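# Interlock the card band's slots into a standing ring

## Task

Join the card strip into a loop by slotting its two notches into one another, so that both ends sit on the inner side of the ring, and leave the ring upright on its own.

## Robot and tools

Robot: two arms, left_arm (carrying a left hand) and right_arm (carrying a right hand, the mirror of the left). Measured bases in the scene frame: left_arm at (-0.016, +0.317, +0.043) m, right_arm at (-0.011, -0.232, +0.019) m, both nearly unrotated.

Scene frame: origin at table-top height, halfway between the arms' nominal bases; +z up, +x out over the table, +y toward left_arm. Camera image sides do not match arm names. Reported end_effector_position (m) and end_effector_quat_wxyz are in this frame and may be off by a few cm.

Hand point: a spot 0.05 m in front of the palm and 0.15 m out from the wrist face. Its +z runs along the straight fingers (tips 0.06-0.07 m beyond it), +y points out of the palm (finger centre lines lie 0.06 m behind the point), +x runs across the palm away from the thumb on the right hand, toward the thumb on the left hand. A wrist bracket on the little-finger side can strike things.

execute_actions(actions, cameras): actions is a list of actions; each action is a table of up to 15 rows, one row per 1/30 s step; a shorter table repeats its last row to 15 steps. Every row is one flat list of 28 numbers in [-1, 1] covering both arms: left dx, dy, dz, rx, ry, rz, left thumb_turn, thumb_bend, index, middle, ring, little, left force_limit, speed, then the same 14 for the right. The six pose numbers are an offset, not a pose: measured from that arm's Hand target at the start of the action, along the Hand target's own axes; 1.0 equals 0.6 m or 180 degrees; rx, ry, rz form one rotation vector. All rows of one action count from that same start, but each new action or call starts from the updated Hand target, so repeating an offset moves further. Zeros for all six keep an arm's request unchanged (and re-request a target it fell short of). The controller clips orientation to within 40 degrees of the measured one each step. cameras: list of names, ["all"], or []; default is all only for an empty actions list.

Hand numbers (absolute targets, not offsets): thumb_turn -1 beside palm, +1 opposite fingers; thumb_bend and each finger -1 straight, +1 curled. force_limit maps -1 to about 0 N and +1 to 10 N (15 N for the two thumb motors). speed rises from near zero at -1 to full at +0.48 and above. For a soft grip close at speed -0.94 or lower. There is no 'leave alone' value: resend the last eight hand numbers you actually sent, or, if none yet, hand_measured plus hand_force_limit and hand_speed. To squeeze harder, raise force_limit and send a more-closed target; to loosen, send a more-open one. With the thumb turned in, the hand grips things about 0.035-0.065 m thick; thumb tip against index pad can pinch light items.

move(target, speed, blend, blocking, cameras): target is one 28-number row or a list of up to 15 rows; every row's pose numbers are offsets from the Hand targets at the move's start (not from the previous row), same axes and scale as above; hand numbers are sent at the first target and on arrival at later ones. speed: top path speed in m/s, 0.002 to 4.3, default 0.25 (turn rate twice that in rad/s), one number or one per target. blend: corner rounding in m, 0 means stop at each target. blocking=false returns after about 0.5 s while the move continues. Paths are straight, avoid nothing, share a 10 s cap, and faster moves overshoot and hit harder. The result adds a move: line, e.g. done, off_target, moving, held, fault, plus limits=paced (pose clipped) or limits=held (steps withheld).

wait(seconds 0-3600): lets time pass with no new command. stop(): brakes a running move. zoom_image(camera, region [x0, y0, x1, y1] in pixels, at most 504 by 504) enlarges part of a latest image from cam_high, cam_low, cam_far, cam_near or cam_side (each 672x504). show_instructions() displays the reference pages. finished_scene(scene=1) ends the scene for good.

Results: Hand target (the pose now commanded, after clipping); position and quaternion; hand_measured, hand_stopped_by (moving, target, force, stalled, fault) and hand_load_n, each six values in motor order, load positive when the finger is pushed open; a lost grip shows as load near 0. Joint velocities, torques and motor temperatures may be omitted when unremarkable. Resting 1-3 cm (sometimes 5 cm) below the command is normal sag, not contact.

Joint ranges (rad): waist ±2.880, shoulder 0 to 3.142, elbow 0 to 3.019, wrist pitch -1.693 to 1.571, wrist yaw ±1.571, wrist roll ±2.094.

Avoid: dropping the band even slightly, releasing it while it moves, fast impacts or hard shoves, knocking anything off the table, the two hands or arms pressing or gripping each other, overloading fingers, and arms straining against unreachable poses (motors above 85 °C warn, at 100 °C the arm goes limp for 30-60 s). To end a press, command the target back past the hand point. The ring must stay assembled and upright after the robot lets go.

Each tool is called after "Emit:" in YAML: its name, and indented under it one key for each argument.

Reference images:

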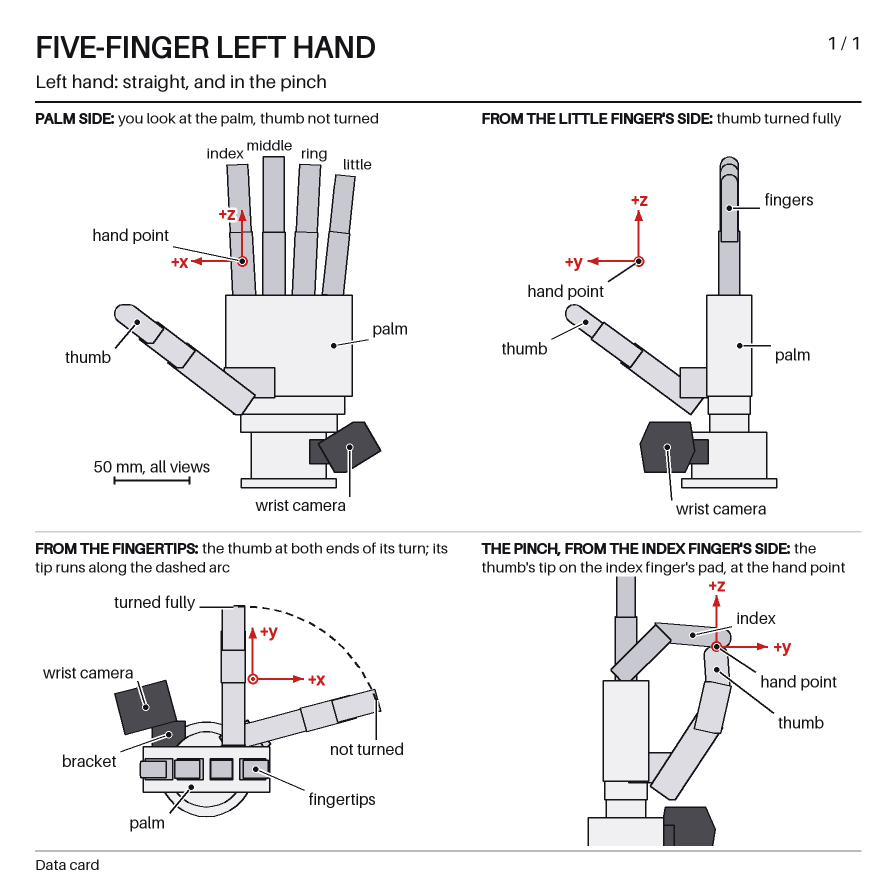

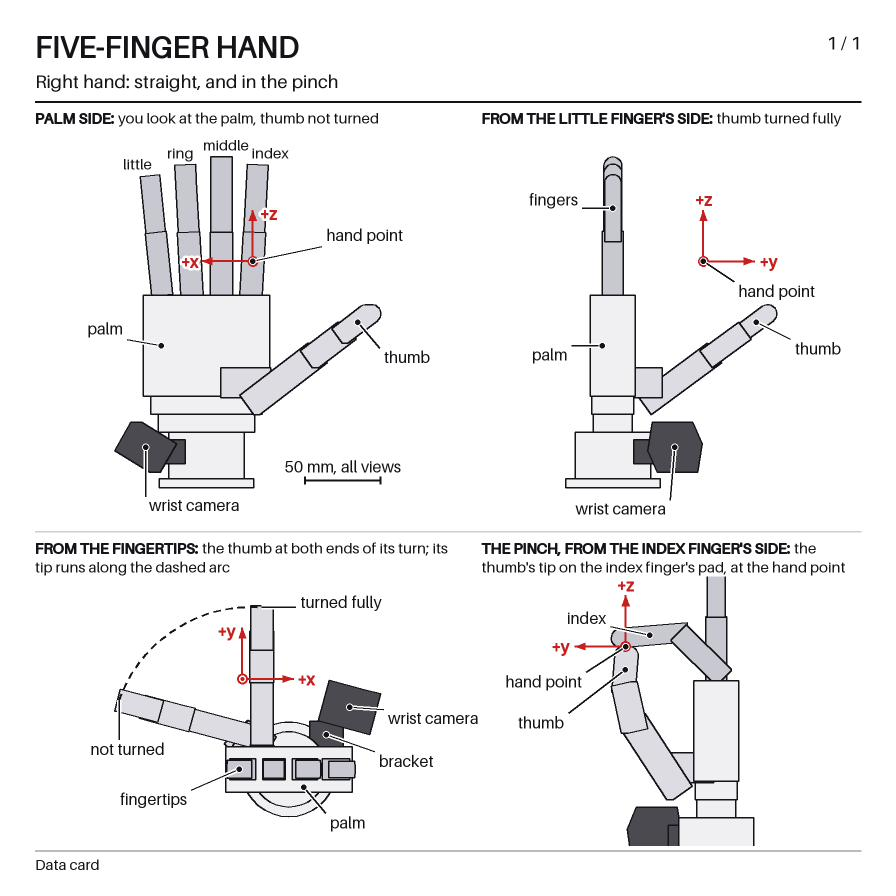

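## Session

Emit:
execute_actions:
  actions: []

Scene clock: 0.00 s.
left_arm: end_effector_position=(+0.7744, +0.2957, +0.1741) hand_measured=(-1.000, -1.000, -1.000, -1.000, -1.000, -1.000) hand_load_n=(+0.5, +0.0, +0.0, +0.0, +0.0, +0.0) hand_stopped_by=(target, target, target, target, target, target) hand_force_limit=0.00 hand_speed=-0.80 end_effector_quat_wxyz=(+0.542, -0.141, +0.822, +0.108) | right_arm: end_effector_position=(+0.1616, +0.1502, +0.2849) hand_measured=(-1.000, -1.000, -1.000, -1.000, -1.000, -1.000) hand_load_n=(+0.0, +0.0, +0.0, +0.0, +0.0, +0.0) hand_stopped_by=(target, target, target, target, target, target) hand_force_limit=0.00 hand_speed=-0.80 end_effector_quat_wxyz=(-0.318, +0.785, -0.188, -0.497)
Joint positions: left_arm=[-0.218 2.059 1.611 -0.019 -0.523 1.35] | right_arm=[0.716 1.624 1.314 -1.48 -1.254 -0.564]
Joint velocities: within noise
Joint torques (N m): no reading
Motor temperatures (°C): left_arm=[36 37 33 34 33 35] | right_arm=[34 31 33 32 31 36]
Heat: left arm: hottest shoulder 37 °C; right arm: hottest wrist roll 36 °C.
Hand target: left_arm +0.7825, +0.2940, +0.1973; +0.558, -0.146, +0.811, +0.101 | right_arm +0.1653, +0.1532, +0.2869; -0.321, +0.787, -0.185, -0.494

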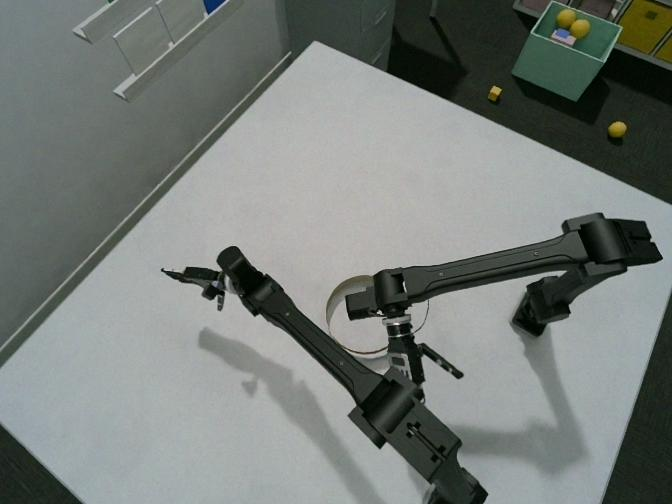

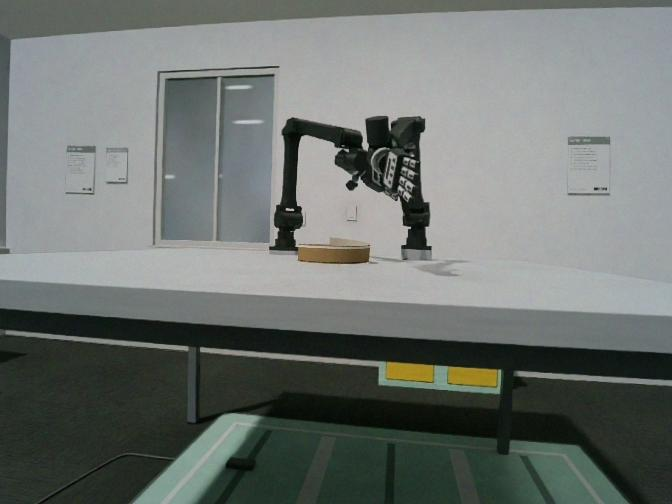

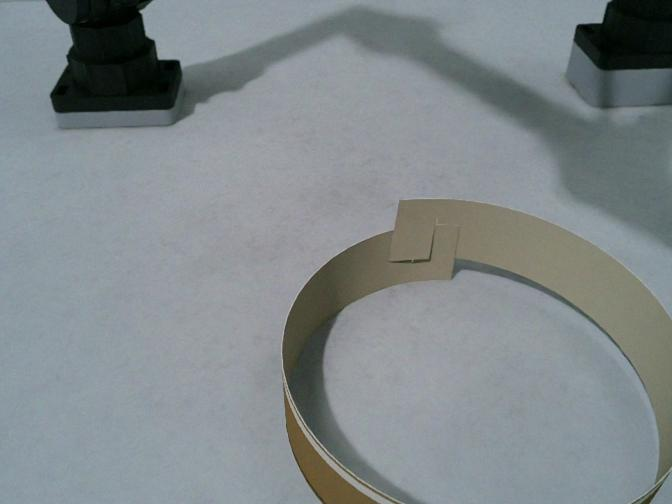

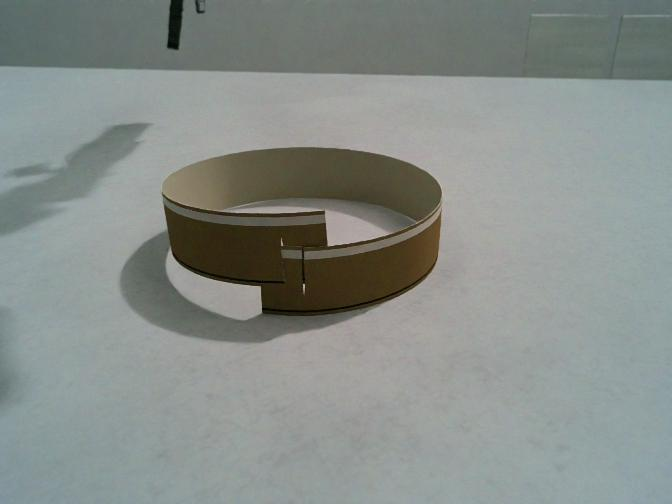

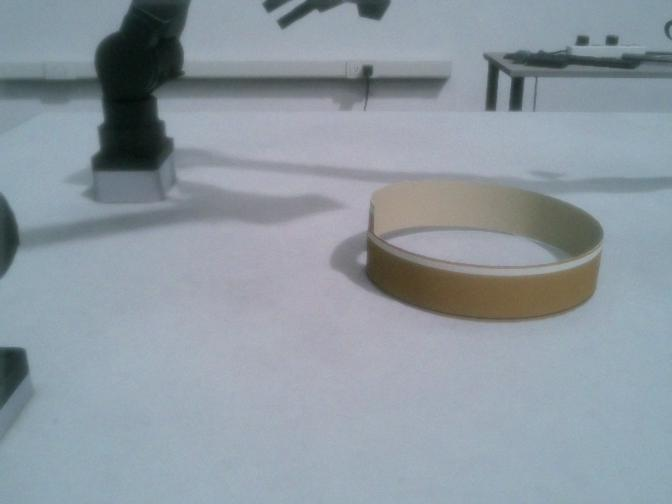

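Emit:
zoom_image:
  camera: "cam_far"
  region: [340, 160, 520, 300]

Emit:
zoom_image:
  camera: "cam_near"
  region: [220, 180, 380, 340]

Emit:
zoom_image:
  camera: "cam_side"
  region: [320, 160, 500, 340]

Emit:
zoom_image:
  camera: "cam_high"
  region: [290, 240, 460, 380]

Scaled by 2.800 from the camera's image (finer frame: 960x720).

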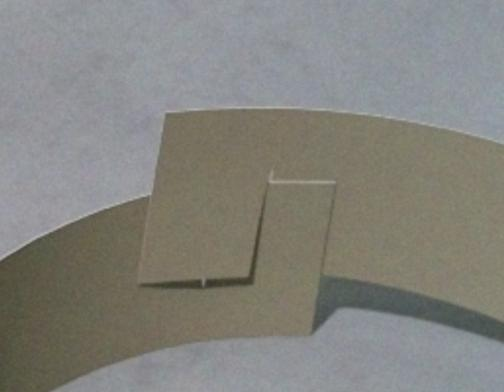

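Scaled by 3.150 from the camera's image (finer frame: 960x720).

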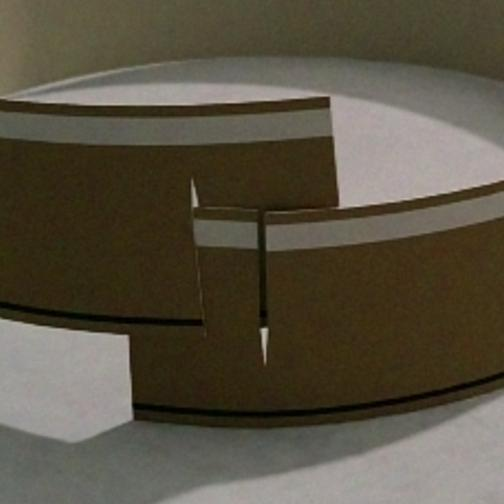

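Scaled by 2.800 from the camera's image (finer frame: 960x720).

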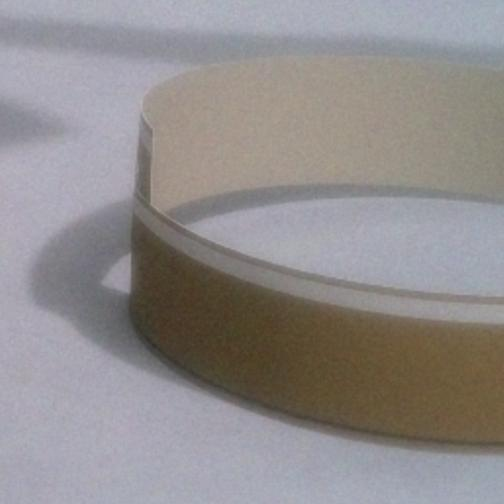

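Scaled by 2.965 from the camera's image (finer frame: 960x720).

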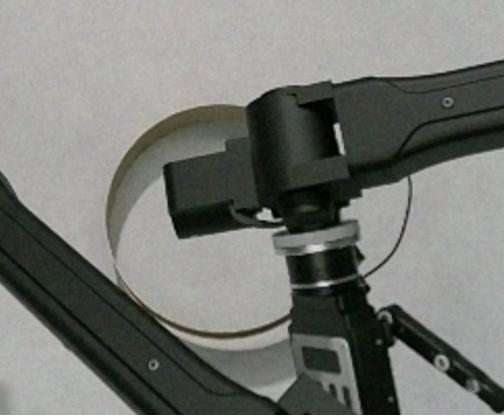

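Emit:
move:
  target: [0,0,0,0,0,0,-1,-1,-1,-1,-1,-1,0,-0.8,-0.085,0.480,-0.588,0.444,0.288,0.706,-1,-1,-1,-1,-1,-1,0,-0.8]
  speed: 0.2
  cameras: ["all"]

Scene clock: 86.77 s.
left_arm: end_effector_position=(+0.7744, +0.2957, +0.1741) hand_measured=(-1.000, -1.000, -1.000, -1.000, -1.000, -1.000) hand_load_n=(+0.0, +0.0, +0.0, +0.0, +0.0, +0.0) hand_stopped_by=(target, target, target, target, target, target) hand_force_limit=0.00 hand_speed=-0.80 end_effector_quat_wxyz=(+0.542, -0.141, +0.822, +0.108) | right_arm: end_effector_position=(+0.1967, -0.2927, +0.3288) hand_measured=(-1.000, -1.000, -1.000, -1.000, -1.000, -1.000) hand_load_n=(+0.0, +0.0, +0.0, +0.0, +0.0, +0.0) hand_stopped_by=(target, target, target, target, target, target) hand_force_limit=0.00 hand_speed=-0.80 end_effector_quat_wxyz=(+0.102, -0.025, +0.993, -0.048)
Joint positions: left_arm=[-0.218 2.059 1.611 -0.019 -0.523 1.35] | right_arm=[-0.623 0.775 1.115 -1.69 -0.051 0.883]
Joint torques (N m): left_arm=[0.67 -23.94 11.03 1.46 -0.09 0.13] | right_arm=[-0.15 -0.38 14.56 0.58 0.14 0.28]
Motor temperatures (°C): left_arm=[36 40 40 34 33 35] | right_arm=[34 33 39 32 32 36]
Heat: left arm: hottest shoulder 40 °C; right arm: hottest elbow 39 °C.
Hand target: left_arm +0.7825, +0.2940, +0.1973; +0.558, -0.146, +0.811, +0.101 | right_arm +0.2003, -0.2995, +0.3477; +0.000, +0.001, +1.000, -0.001
Off the commanded pose: left_arm 0.025 m, 2 deg | right_arm 0.021 m, 13 deg.
joint sent to its limit (right arm) — joint 4 (wrist pitch), lower limit. The joint targets are off in orientation, not in position.
move: off_target (right_arm)

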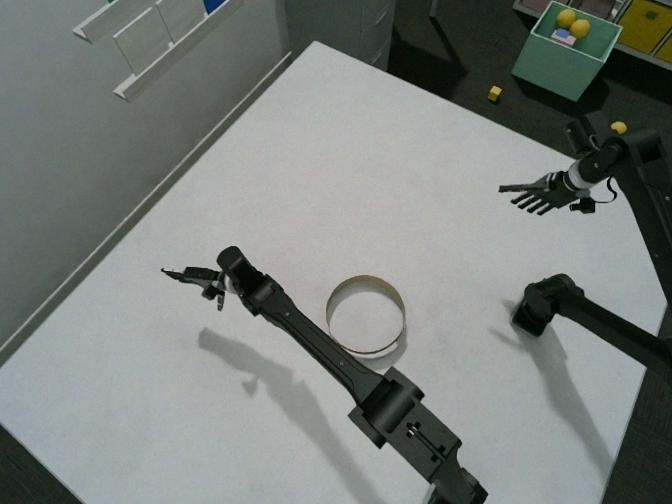

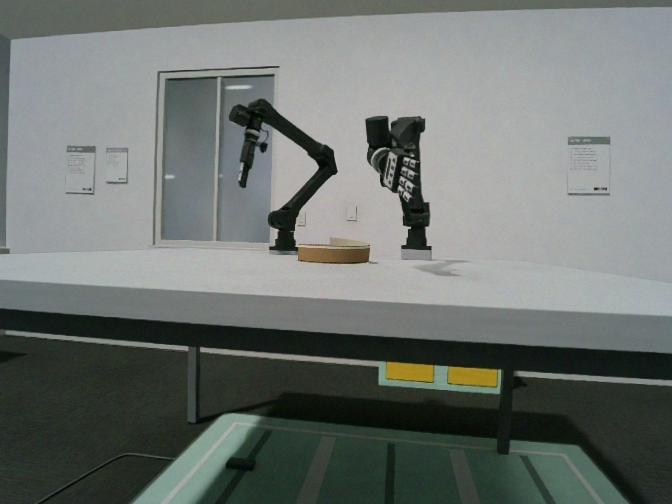

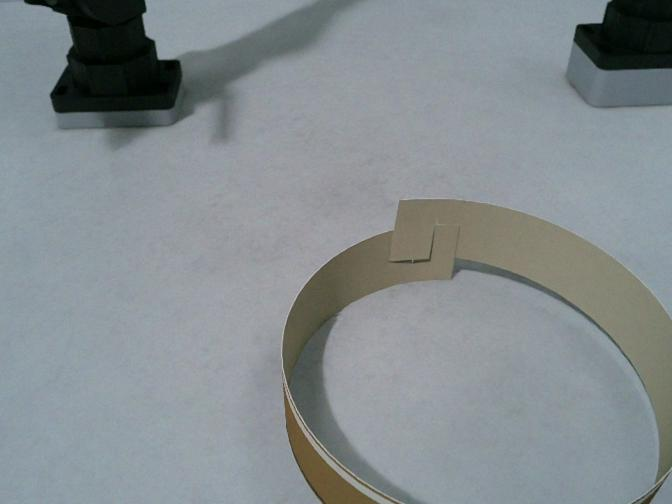

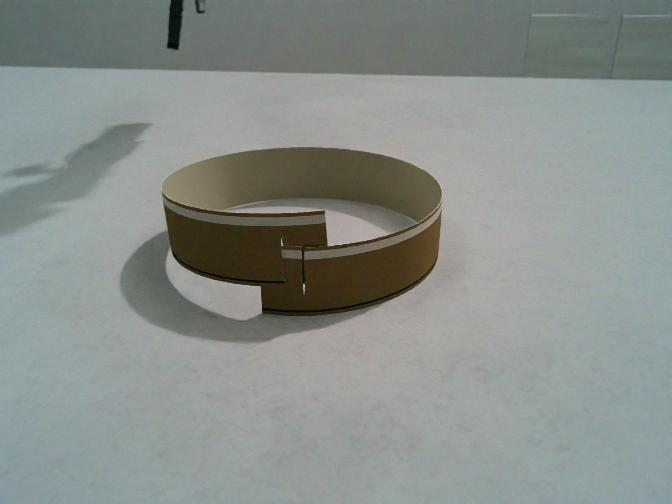

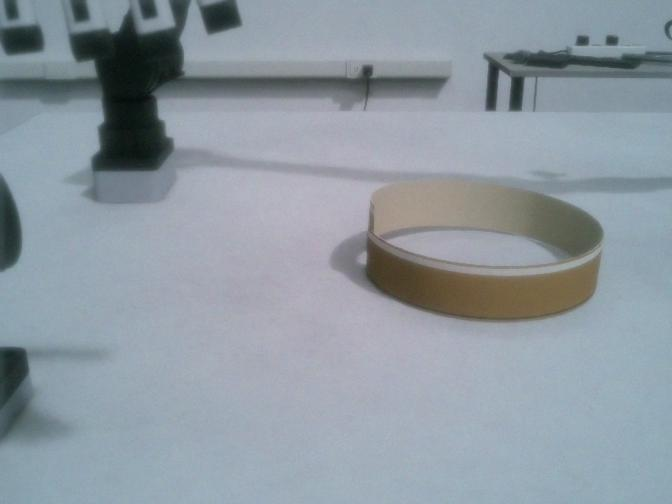

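Emit:
move:
  target: [0.039,0.574,-0.581,-0.511,0.0925,-0.744,-1,-1,-1,-1,-1,-1,0,-0.8,0,0,0,0,0,0,-1,-1,-1,-1,-1,-1,0,-0.8]
  speed: 0.2
  cameras: ["all"]

Scene clock: 111.87 s.
left_arm: end_effector_position=(+0.3516, +0.5015, +0.2901) hand_measured=(-1.000, -1.000, -1.000, -1.000, -1.000, -1.000) hand_load_n=(+0.0, +0.0, +0.0, +0.0, +0.0, +0.0) hand_stopped_by=(target, target, target, target, target, target) hand_force_limit=0.00 hand_speed=-0.80 end_effector_quat_wxyz=(+0.004, +1.000, -0.005, -0.007) | right_arm: end_effector_position=(+0.1968, -0.2927, +0.3288) hand_measured=(-1.000, -1.000, -1.000, -1.000, -1.000, -1.000) hand_load_n=(+0.0, +0.0, +0.0, +0.0, +0.0, +0.0) hand_stopped_by=(target, target, target, target, target, target) hand_force_limit=0.00 hand_speed=-0.80 end_effector_quat_wxyz=(+0.102, -0.025, +0.993, -0.048)
Joint positions: left_arm=[0.618 1.438 1.439 -1.587 -0.002 -0.93] | right_arm=[-0.623 0.775 1.115 -1.69 -0.051 0.884]
Joint torques (N m): left_arm=[0.67 -14.04 8.84 -0.34 0.24 0.01] | right_arm=[-0.03 -0.32 14.57 0.53 0.13 0.23]
Heat: left arm: hottest shoulder 41 °C; right arm: hottest elbow 42 °C.
Hand target: left_arm +0.3491, +0.4997, +0.3002; +0.000, +1.000, +0.001, +0.001 | right_arm +0.2003, -0.2995, +0.3477; +0.000, +0.001, +1.000, -0.001
Off the commanded pose: left_arm 0.010 m, 1 deg | right_arm 0.020 m, 13 deg.
joint sent to its limit (right arm) — joint 4 (wrist pitch), lower limit. The joint targets are off in orientation, not in position.
move: done

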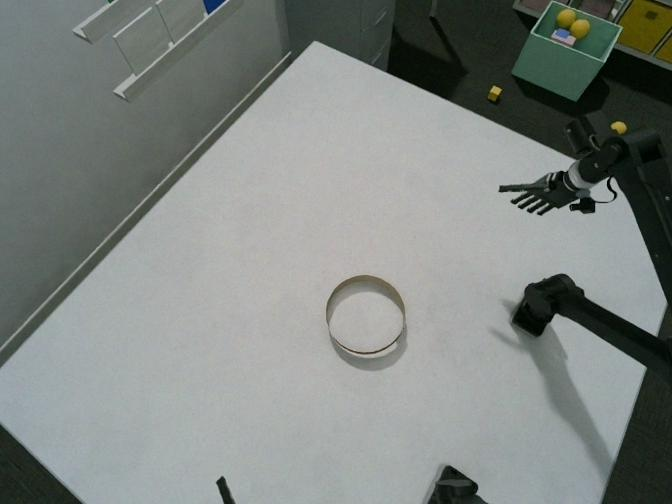

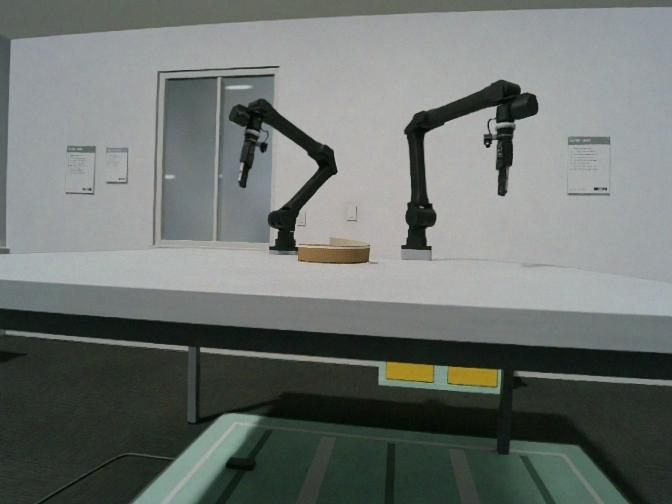

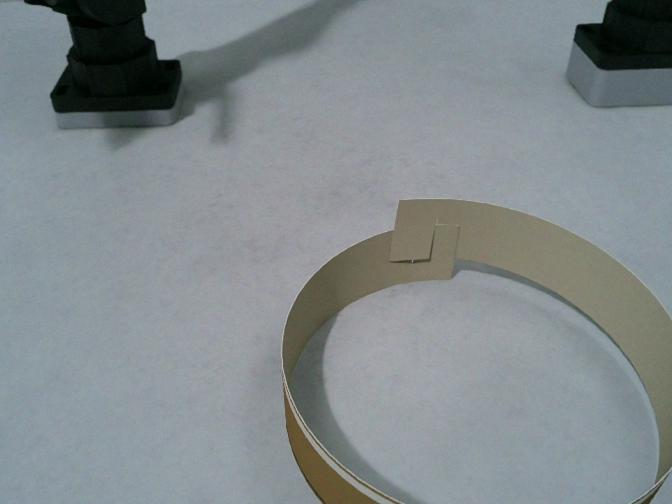

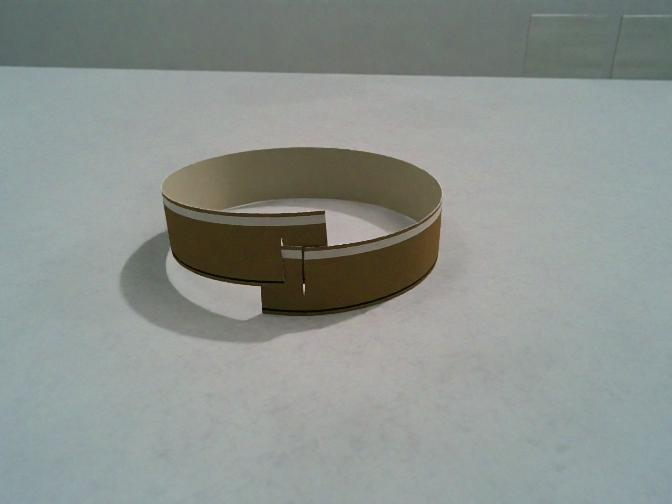

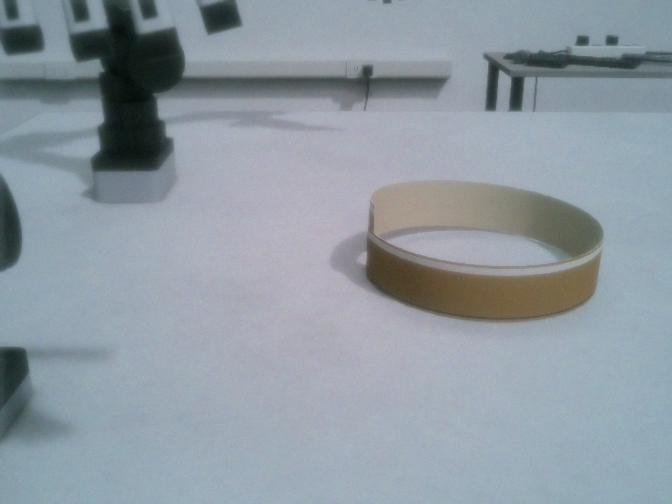

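Emit:
move:
  target: [0.168,0.416,0.25,0,0,0,-1,-1,-1,-1,-1,-1,0,-0.8,-0.4167,0.083,0.33,0,0,0,-1,-1,-1,-1,-1,-1,0,-0.8]
  speed: 0.2
  cameras: ["all"]

Scene clock: 141.20 s.
left_arm: end_effector_position=(+0.4433, +0.2483, +0.1484) hand_measured=(-1.000, -1.000, -1.000, -1.000, -1.000, -1.000) hand_load_n=(+0.0, +0.0, +0.0, +0.0, +0.0, +0.0) hand_stopped_by=(target, target, target, target, target, target) hand_force_limit=0.00 hand_speed=-0.80 end_effector_quat_wxyz=(+0.001, +1.000, -0.006, -0.007) | right_arm: end_effector_position=(+0.4295, -0.2515, +0.1367) hand_measured=(-1.000, -1.000, -1.000, -1.000, -1.000, -1.000) hand_load_n=(+0.0, +0.0, +0.0, +0.0, +0.0, -0.5) hand_stopped_by=(target, target, target, target, target, target) hand_force_limit=0.00 hand_speed=-0.80 end_effector_quat_wxyz=(-0.021, +0.000, +1.000, +0.003)
Joint positions: left_arm=[-0.027 1.535 1.167 -1.216 0.003 -1.575] | right_arm=[-0.172 1.513 1.179 -1.278 0.002 1.379]
Joint torques (N m): left_arm=[0.91 -12.51 9.02 0.38 0.03 0] | right_arm=[2.2 -13.68 13.83 0.72 0.08 0.23]
Heat: left arm: hottest shoulder 40 °C; right arm: hottest elbow 43 °C.
Hand target: left_arm +0.4507, +0.2504, +0.1503; +0.000, +1.000, +0.001, +0.001 | right_arm +0.4504, -0.2504, +0.1497; +0.000, +0.001, +1.000, -0.001
Off the commanded pose: left_arm 0.008 m, 1 deg | right_arm 0.025 m, 2 deg.
move: off_target (right_arm)

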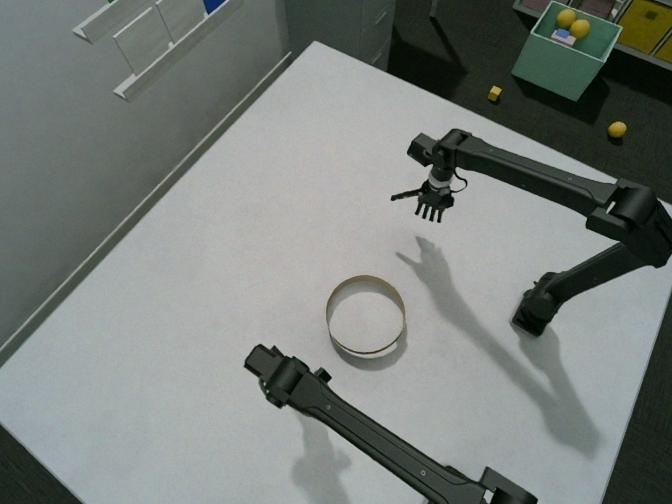

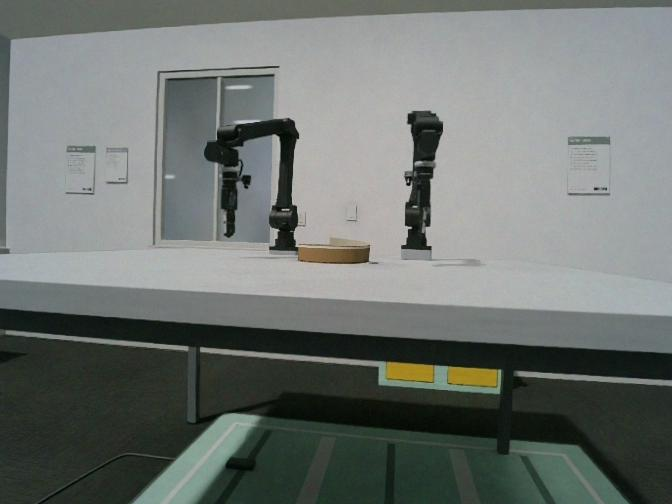

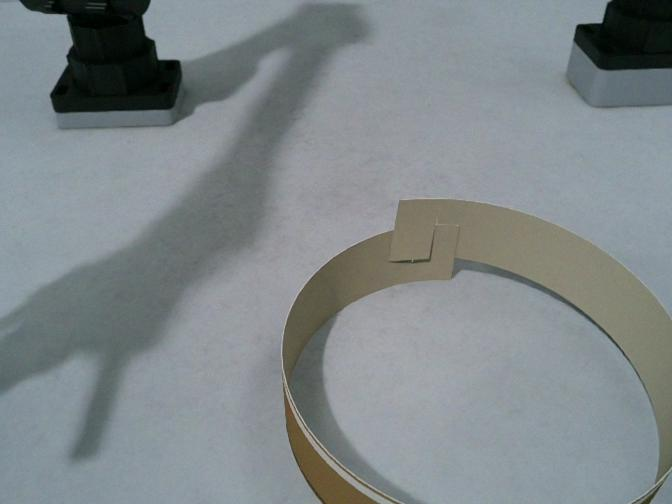

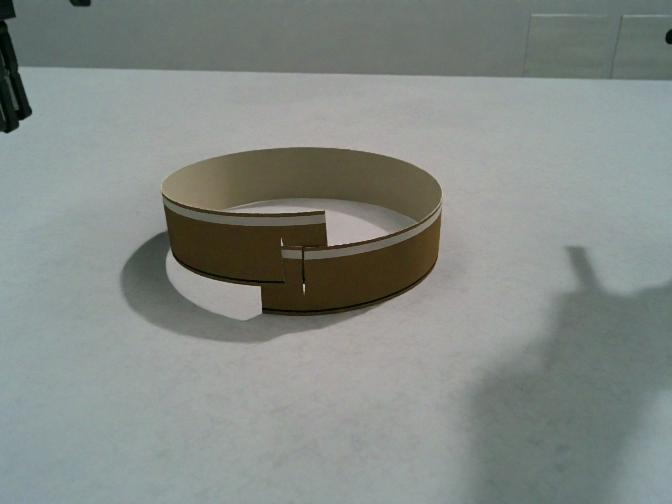

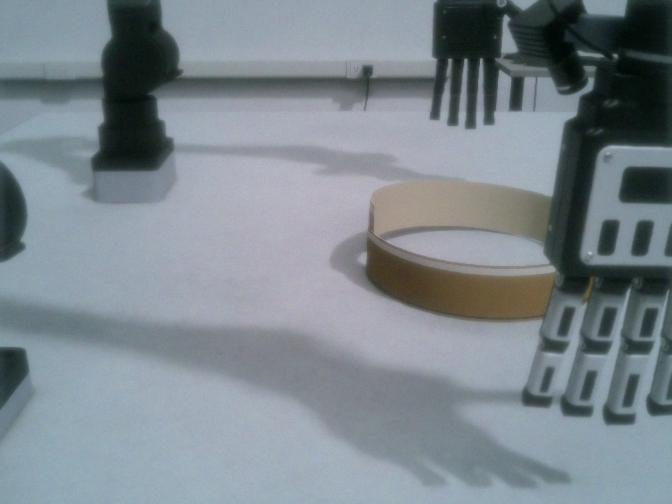

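Emit:
zoom_image:
  camera: "cam_high"
  region: [310, 260, 430, 380]

Emit:
zoom_image:
  camera: "cam_near"
  region: [140, 130, 460, 340]

Emit:
zoom_image:
  camera: "cam_near"
  region: [250, 195, 350, 325]

Scaled by 4.200 from the camera's image (finer frame: 960x720).

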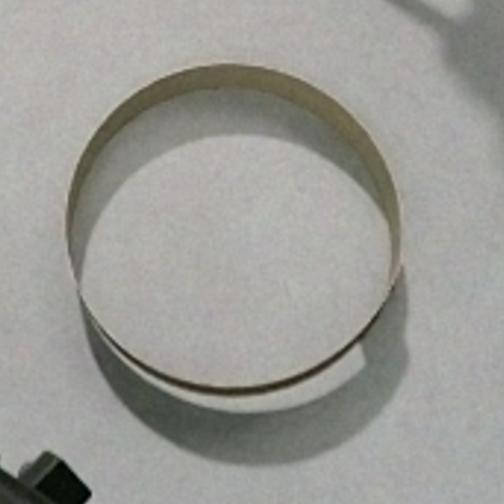

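Scaled by 1.575 from the camera's image (finer frame: 960x720).

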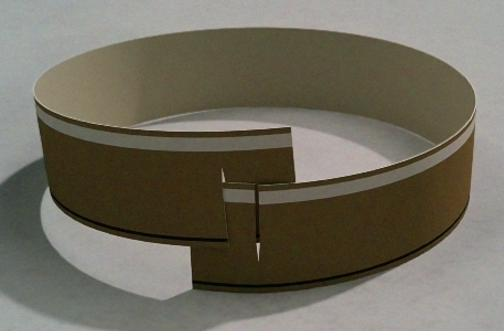

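Scaled by 3.877 from the camera's image (finer frame: 960x720).

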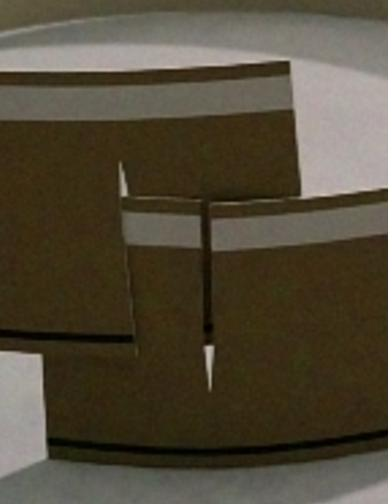

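Emit:
move:
  target: [-0.03,0.133,0.085,0,0,0,-1,-1,-1,-1,-1,-1,0,-0.8,0.007,0.2,0.085,0,0,0,-1,-1,-1,-1,-1,-1,0,-0.8]
  speed: 0.15
  cameras: ["all"]

Scene clock: 192.47 s.
left_arm: end_effector_position=(+0.4285, +0.1718, +0.1013) hand_measured=(-1.000, -1.000, -1.000, -1.000, -1.000, -1.000) hand_load_n=(+0.0, +0.0, +0.0, +0.0, +0.0, +0.0) hand_stopped_by=(target, target, target, target, target, target) hand_force_limit=0.00 hand_speed=-0.80 end_effector_quat_wxyz=(+0.001, +1.000, -0.003, -0.002) | right_arm: end_effector_position=(+0.4482, -0.1322, +0.1113) hand_measured=(-1.000, -1.000, -1.000, -1.000, -1.000, -1.000) hand_load_n=(+0.0, +0.0, +0.0, +0.0, +0.0, +0.0) hand_stopped_by=(target, target, target, target, target, target) hand_force_limit=0.00 hand_speed=-0.80 end_effector_quat_wxyz=(+0.010, -0.004, +1.000, +0.000)
Joint positions: left_arm=[-0.211 1.566 1.066 -1.075 0.002 -1.764] | right_arm=[0.111 1.531 1.123 -1.144 0.001 1.656]
Joint torques (N m): left_arm=[0.38 -12.28 7.97 0.4 0.05 0.03] | right_arm=[1.44 -12.75 8.79 1.05 0.13 0.19]
Motor temperatures (°C): left_arm=[36 39 38 33 33 34] | right_arm=[34 33 46 31 31 35]
Heat: left arm: hottest shoulder 39 °C; right arm: hottest elbow 46 °C.
Hand target: left_arm +0.4329, +0.1706, +0.0992; +0.000, +1.000, +0.001, +0.001 | right_arm +0.4463, -0.1305, +0.0984; +0.000, +0.001, +1.000, -0.001
Off the commanded pose: left_arm 0.005 m, 1 deg | right_arm 0.013 m, 1 deg.
move: off_target (right_arm)

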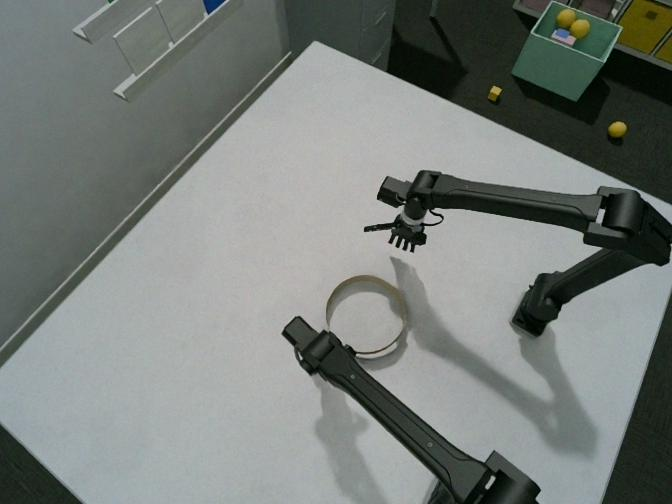

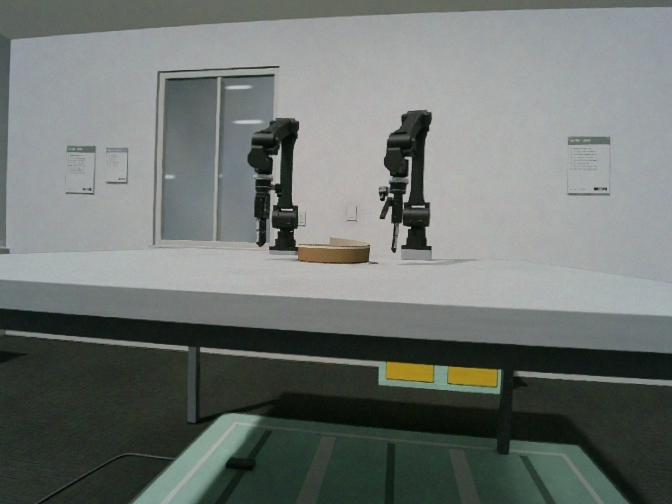

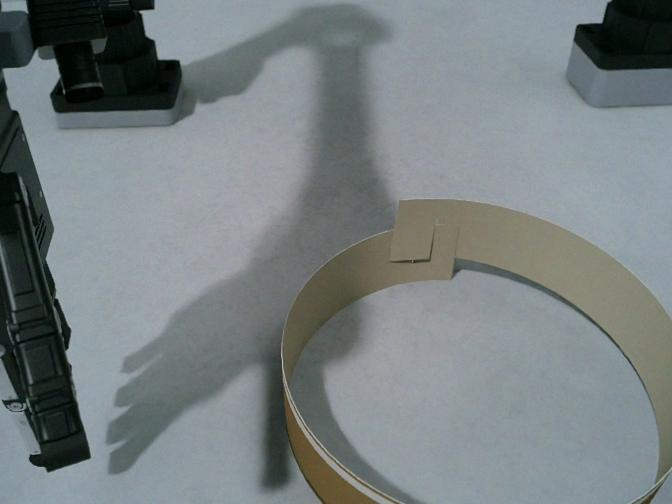

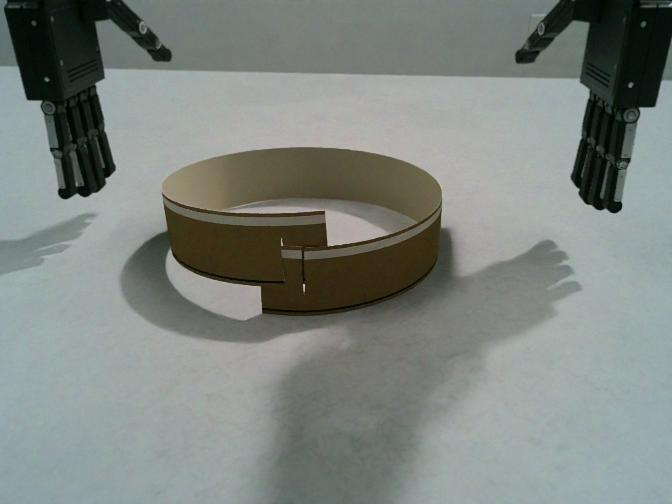

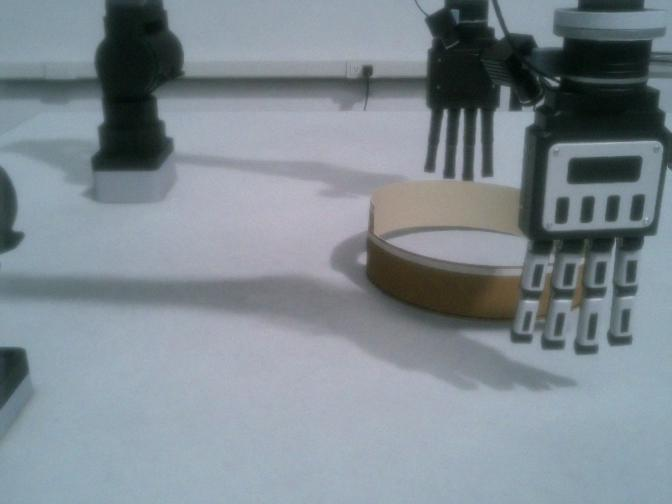

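Emit:
move:
  target:
    - [0,0,0.035,0,0,0,-1,-1,-1,-1,-1,-1,0,-0.8,0.03,0,0.038,0,0,0,-1,-1,-1,-1,-1,-1,0,-0.8]
    - [0,0.05,0.035,0,0,0,-1,-1,-1,-1,-1,-1,0,-0.8,0.03,0.15,0.038,0,0,0,-1,-1,-1,-1,-1,-1,0,-0.8]
  speed: 0.1
  cameras: ["all"]

Scene clock: 205.93 s.
left_arm: end_effector_position=(+0.4213, +0.1462, +0.0747) hand_measured=(-1.000, -1.000, -1.000, -1.000, -1.000, -1.000) hand_load_n=(+0.0, +0.0, +0.0, -0.5, +0.0, +0.0) hand_stopped_by=(target, target, target, target, target, target) hand_force_limit=0.00 hand_speed=-0.80 end_effector_quat_wxyz=(-0.001, +1.000, -0.001, -0.008) | right_arm: end_effector_position=(+0.4116, -0.0492, +0.0703) hand_measured=(-1.000, -1.000, -1.000, -1.000, -1.000, -1.000) hand_load_n=(+0.0, +0.0, +0.0, +0.0, +0.0, +0.0) hand_stopped_by=(target, target, target, target, target, target) hand_force_limit=0.00 hand_speed=-0.80 end_effector_quat_wxyz=(-0.010, -0.002, +1.000, -0.004)
Joint positions: left_arm=[-0.274 1.607 1.038 -1.018 0.002 -1.832] | right_arm=[0.323 1.557 1.039 -1.074 0.001 1.871]
Joint torques (N m): left_arm=[0.09 -12.22 9.44 0.18 0.06 0.03] | right_arm=[1.85 -12.34 12.72 0.57 0.1 0.22]
Heat: left arm: hottest shoulder 39 °C; right arm: hottest elbow 44 °C.
Hand target: left_arm +0.4330, +0.1406, +0.0783; +0.000, +1.000, +0.001, +0.001 | right_arm +0.4284, -0.0405, +0.0755; +0.000, +0.001, +1.000, -0.001
Off the commanded pose: left_arm 0.013 m, 1 deg | right_arm 0.020 m, 1 deg.
move: off_target (left_arm, right_arm)

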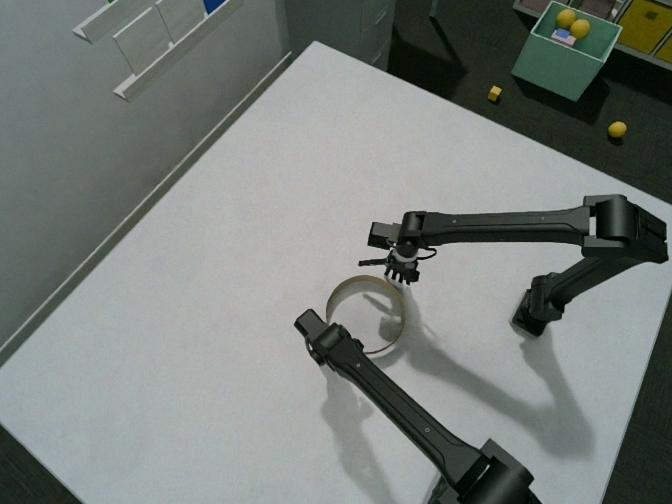

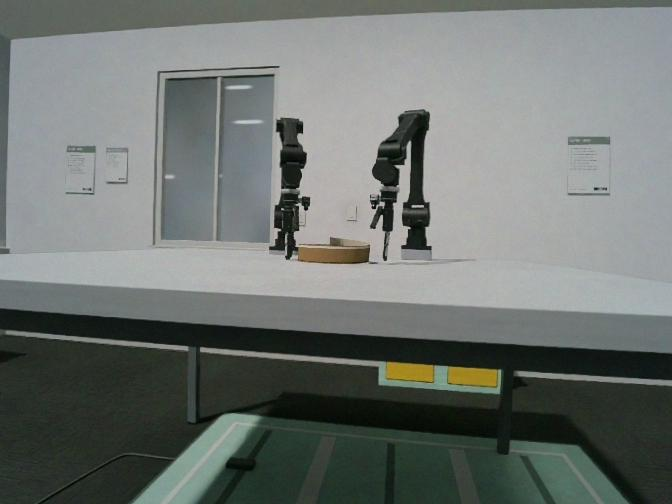

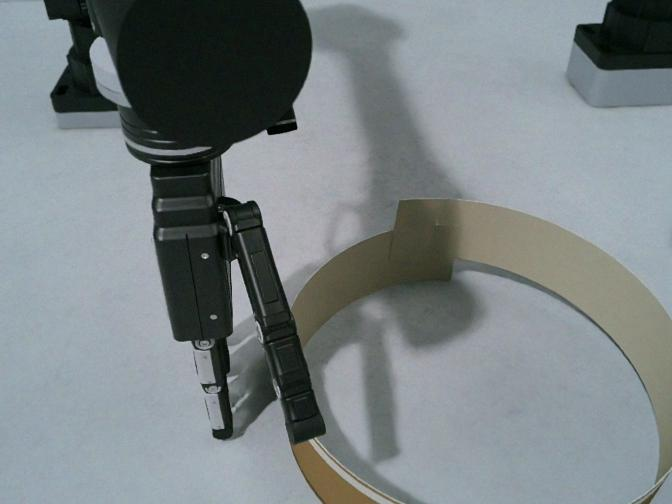

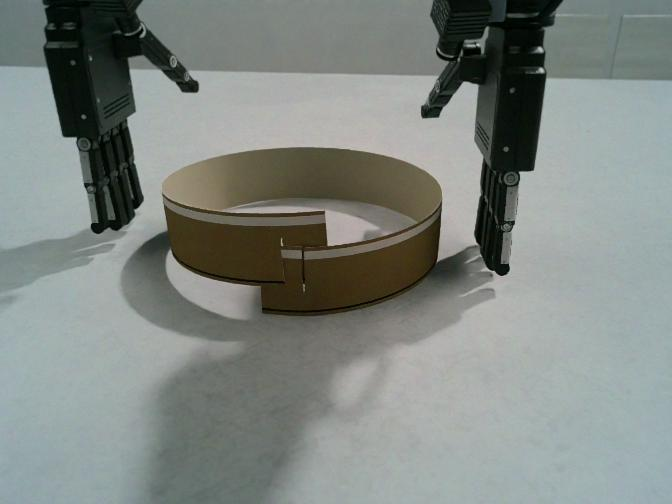

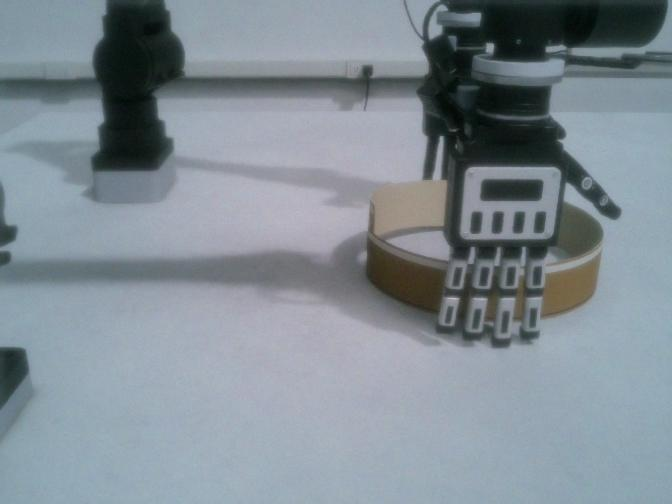

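Emit:
move:
  target: [-0.01,0.02,-0.01,0,0,0,-1,-1,-1,-1,-1,-1,0,-0.8,-0.01,0.035,-0.018,0,0,0,-1,-1,-1,-1,-1,-1,0,-0.8]
  speed: 0.08
  cameras: ["all"]

Scene clock: 214.57 s.
left_arm: end_effector_position=(+0.4172, +0.1332, +0.0746) hand_measured=(-1.000, -1.000, -1.000, -1.000, -1.000, -1.000) hand_load_n=(+0.0, +0.0, +0.0, +0.0, +0.0, +0.0) hand_stopped_by=(target, target, target, target, target, target) hand_force_limit=0.00 hand_speed=-0.80 end_effector_quat_wxyz=(-0.002, +1.000, -0.002, -0.008) | right_arm: end_effector_position=(+0.4217, -0.0281, +0.0813) hand_measured=(-1.000, -1.000, -1.000, -1.000, -1.000, -1.000) hand_load_n=(+0.0, +0.0, +0.0, +0.0, +0.0, +0.0) hand_stopped_by=(target, target, target, target, target, target) hand_force_limit=0.00 hand_speed=-0.80 end_effector_quat_wxyz=(-0.004, -0.001, +1.000, -0.002)
Joint positions: left_arm=[-0.307 1.607 1.038 -1.019 0.001 -1.863] | right_arm=[0.363 1.574 1.09 -1.096 0.001 1.912]
Joint torques (N m): left_arm=[0.26 -13.45 9.51 -0.32 0.07 0.04] | right_arm=[1.73 -12.75 12.92 0.06 0.12 0.22]
Heat: left arm: hottest shoulder 39 °C; right arm: hottest elbow 44 °C.
Hand target: left_arm +0.4271, +0.1286, +0.0843; +0.000, +1.000, +0.001, +0.001 | right_arm +0.4346, -0.0196, +0.0863; +0.000, +0.001, +1.000, -0.001
Off the commanded pose: left_arm 0.015 m, 1 deg | right_arm 0.016 m, 1 deg.
move: off_target (left_arm, right_arm)

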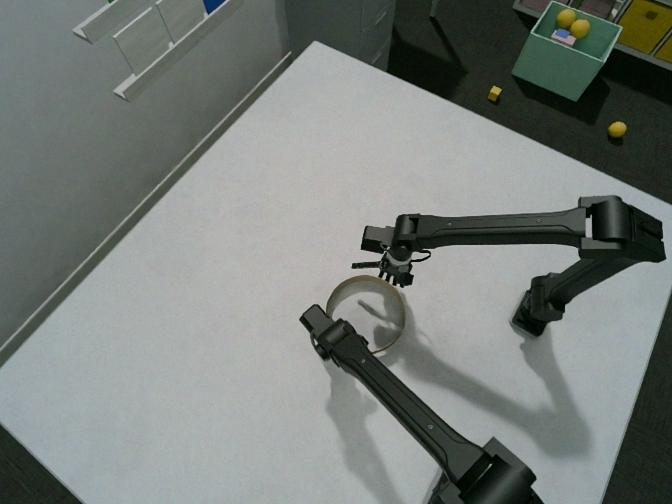

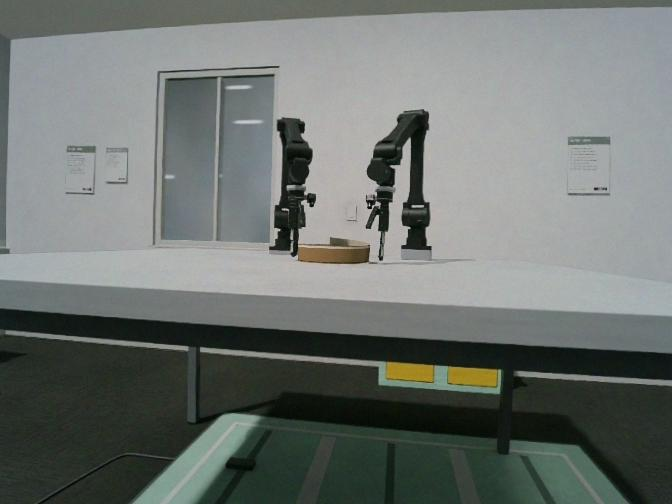

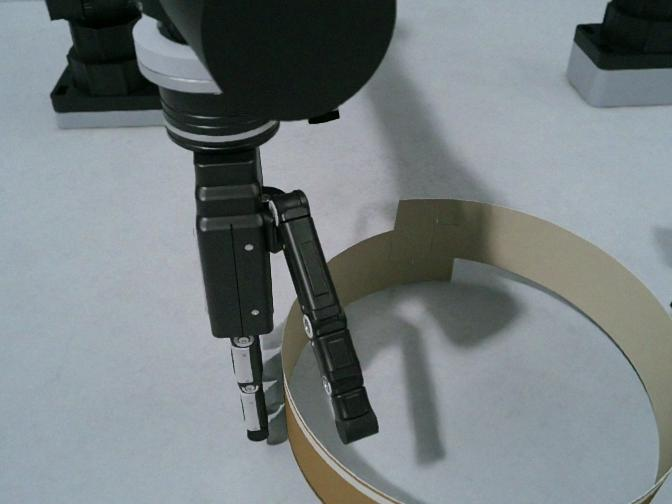

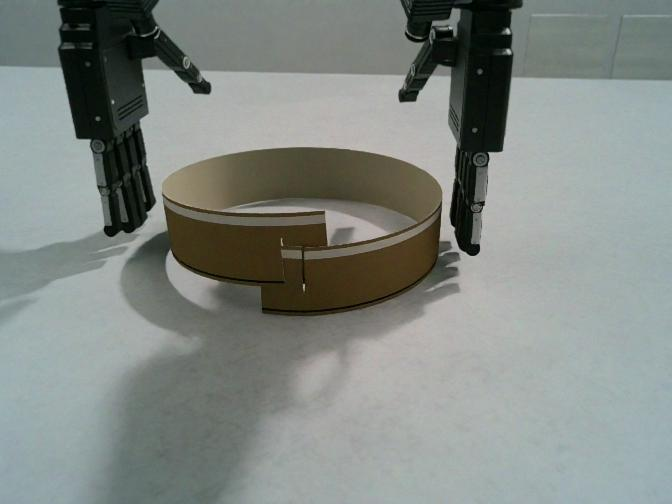

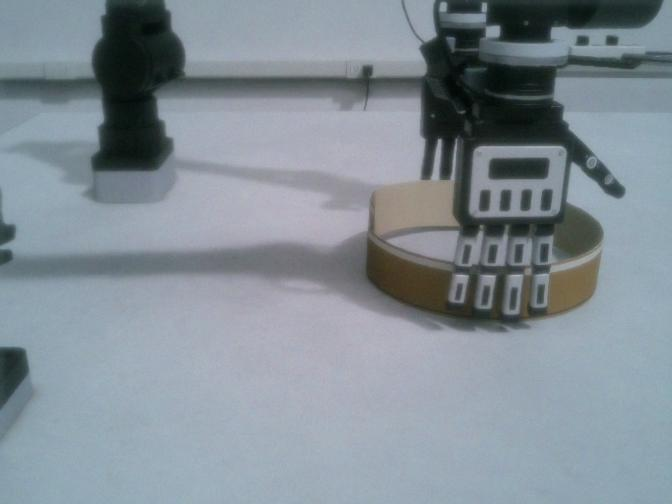

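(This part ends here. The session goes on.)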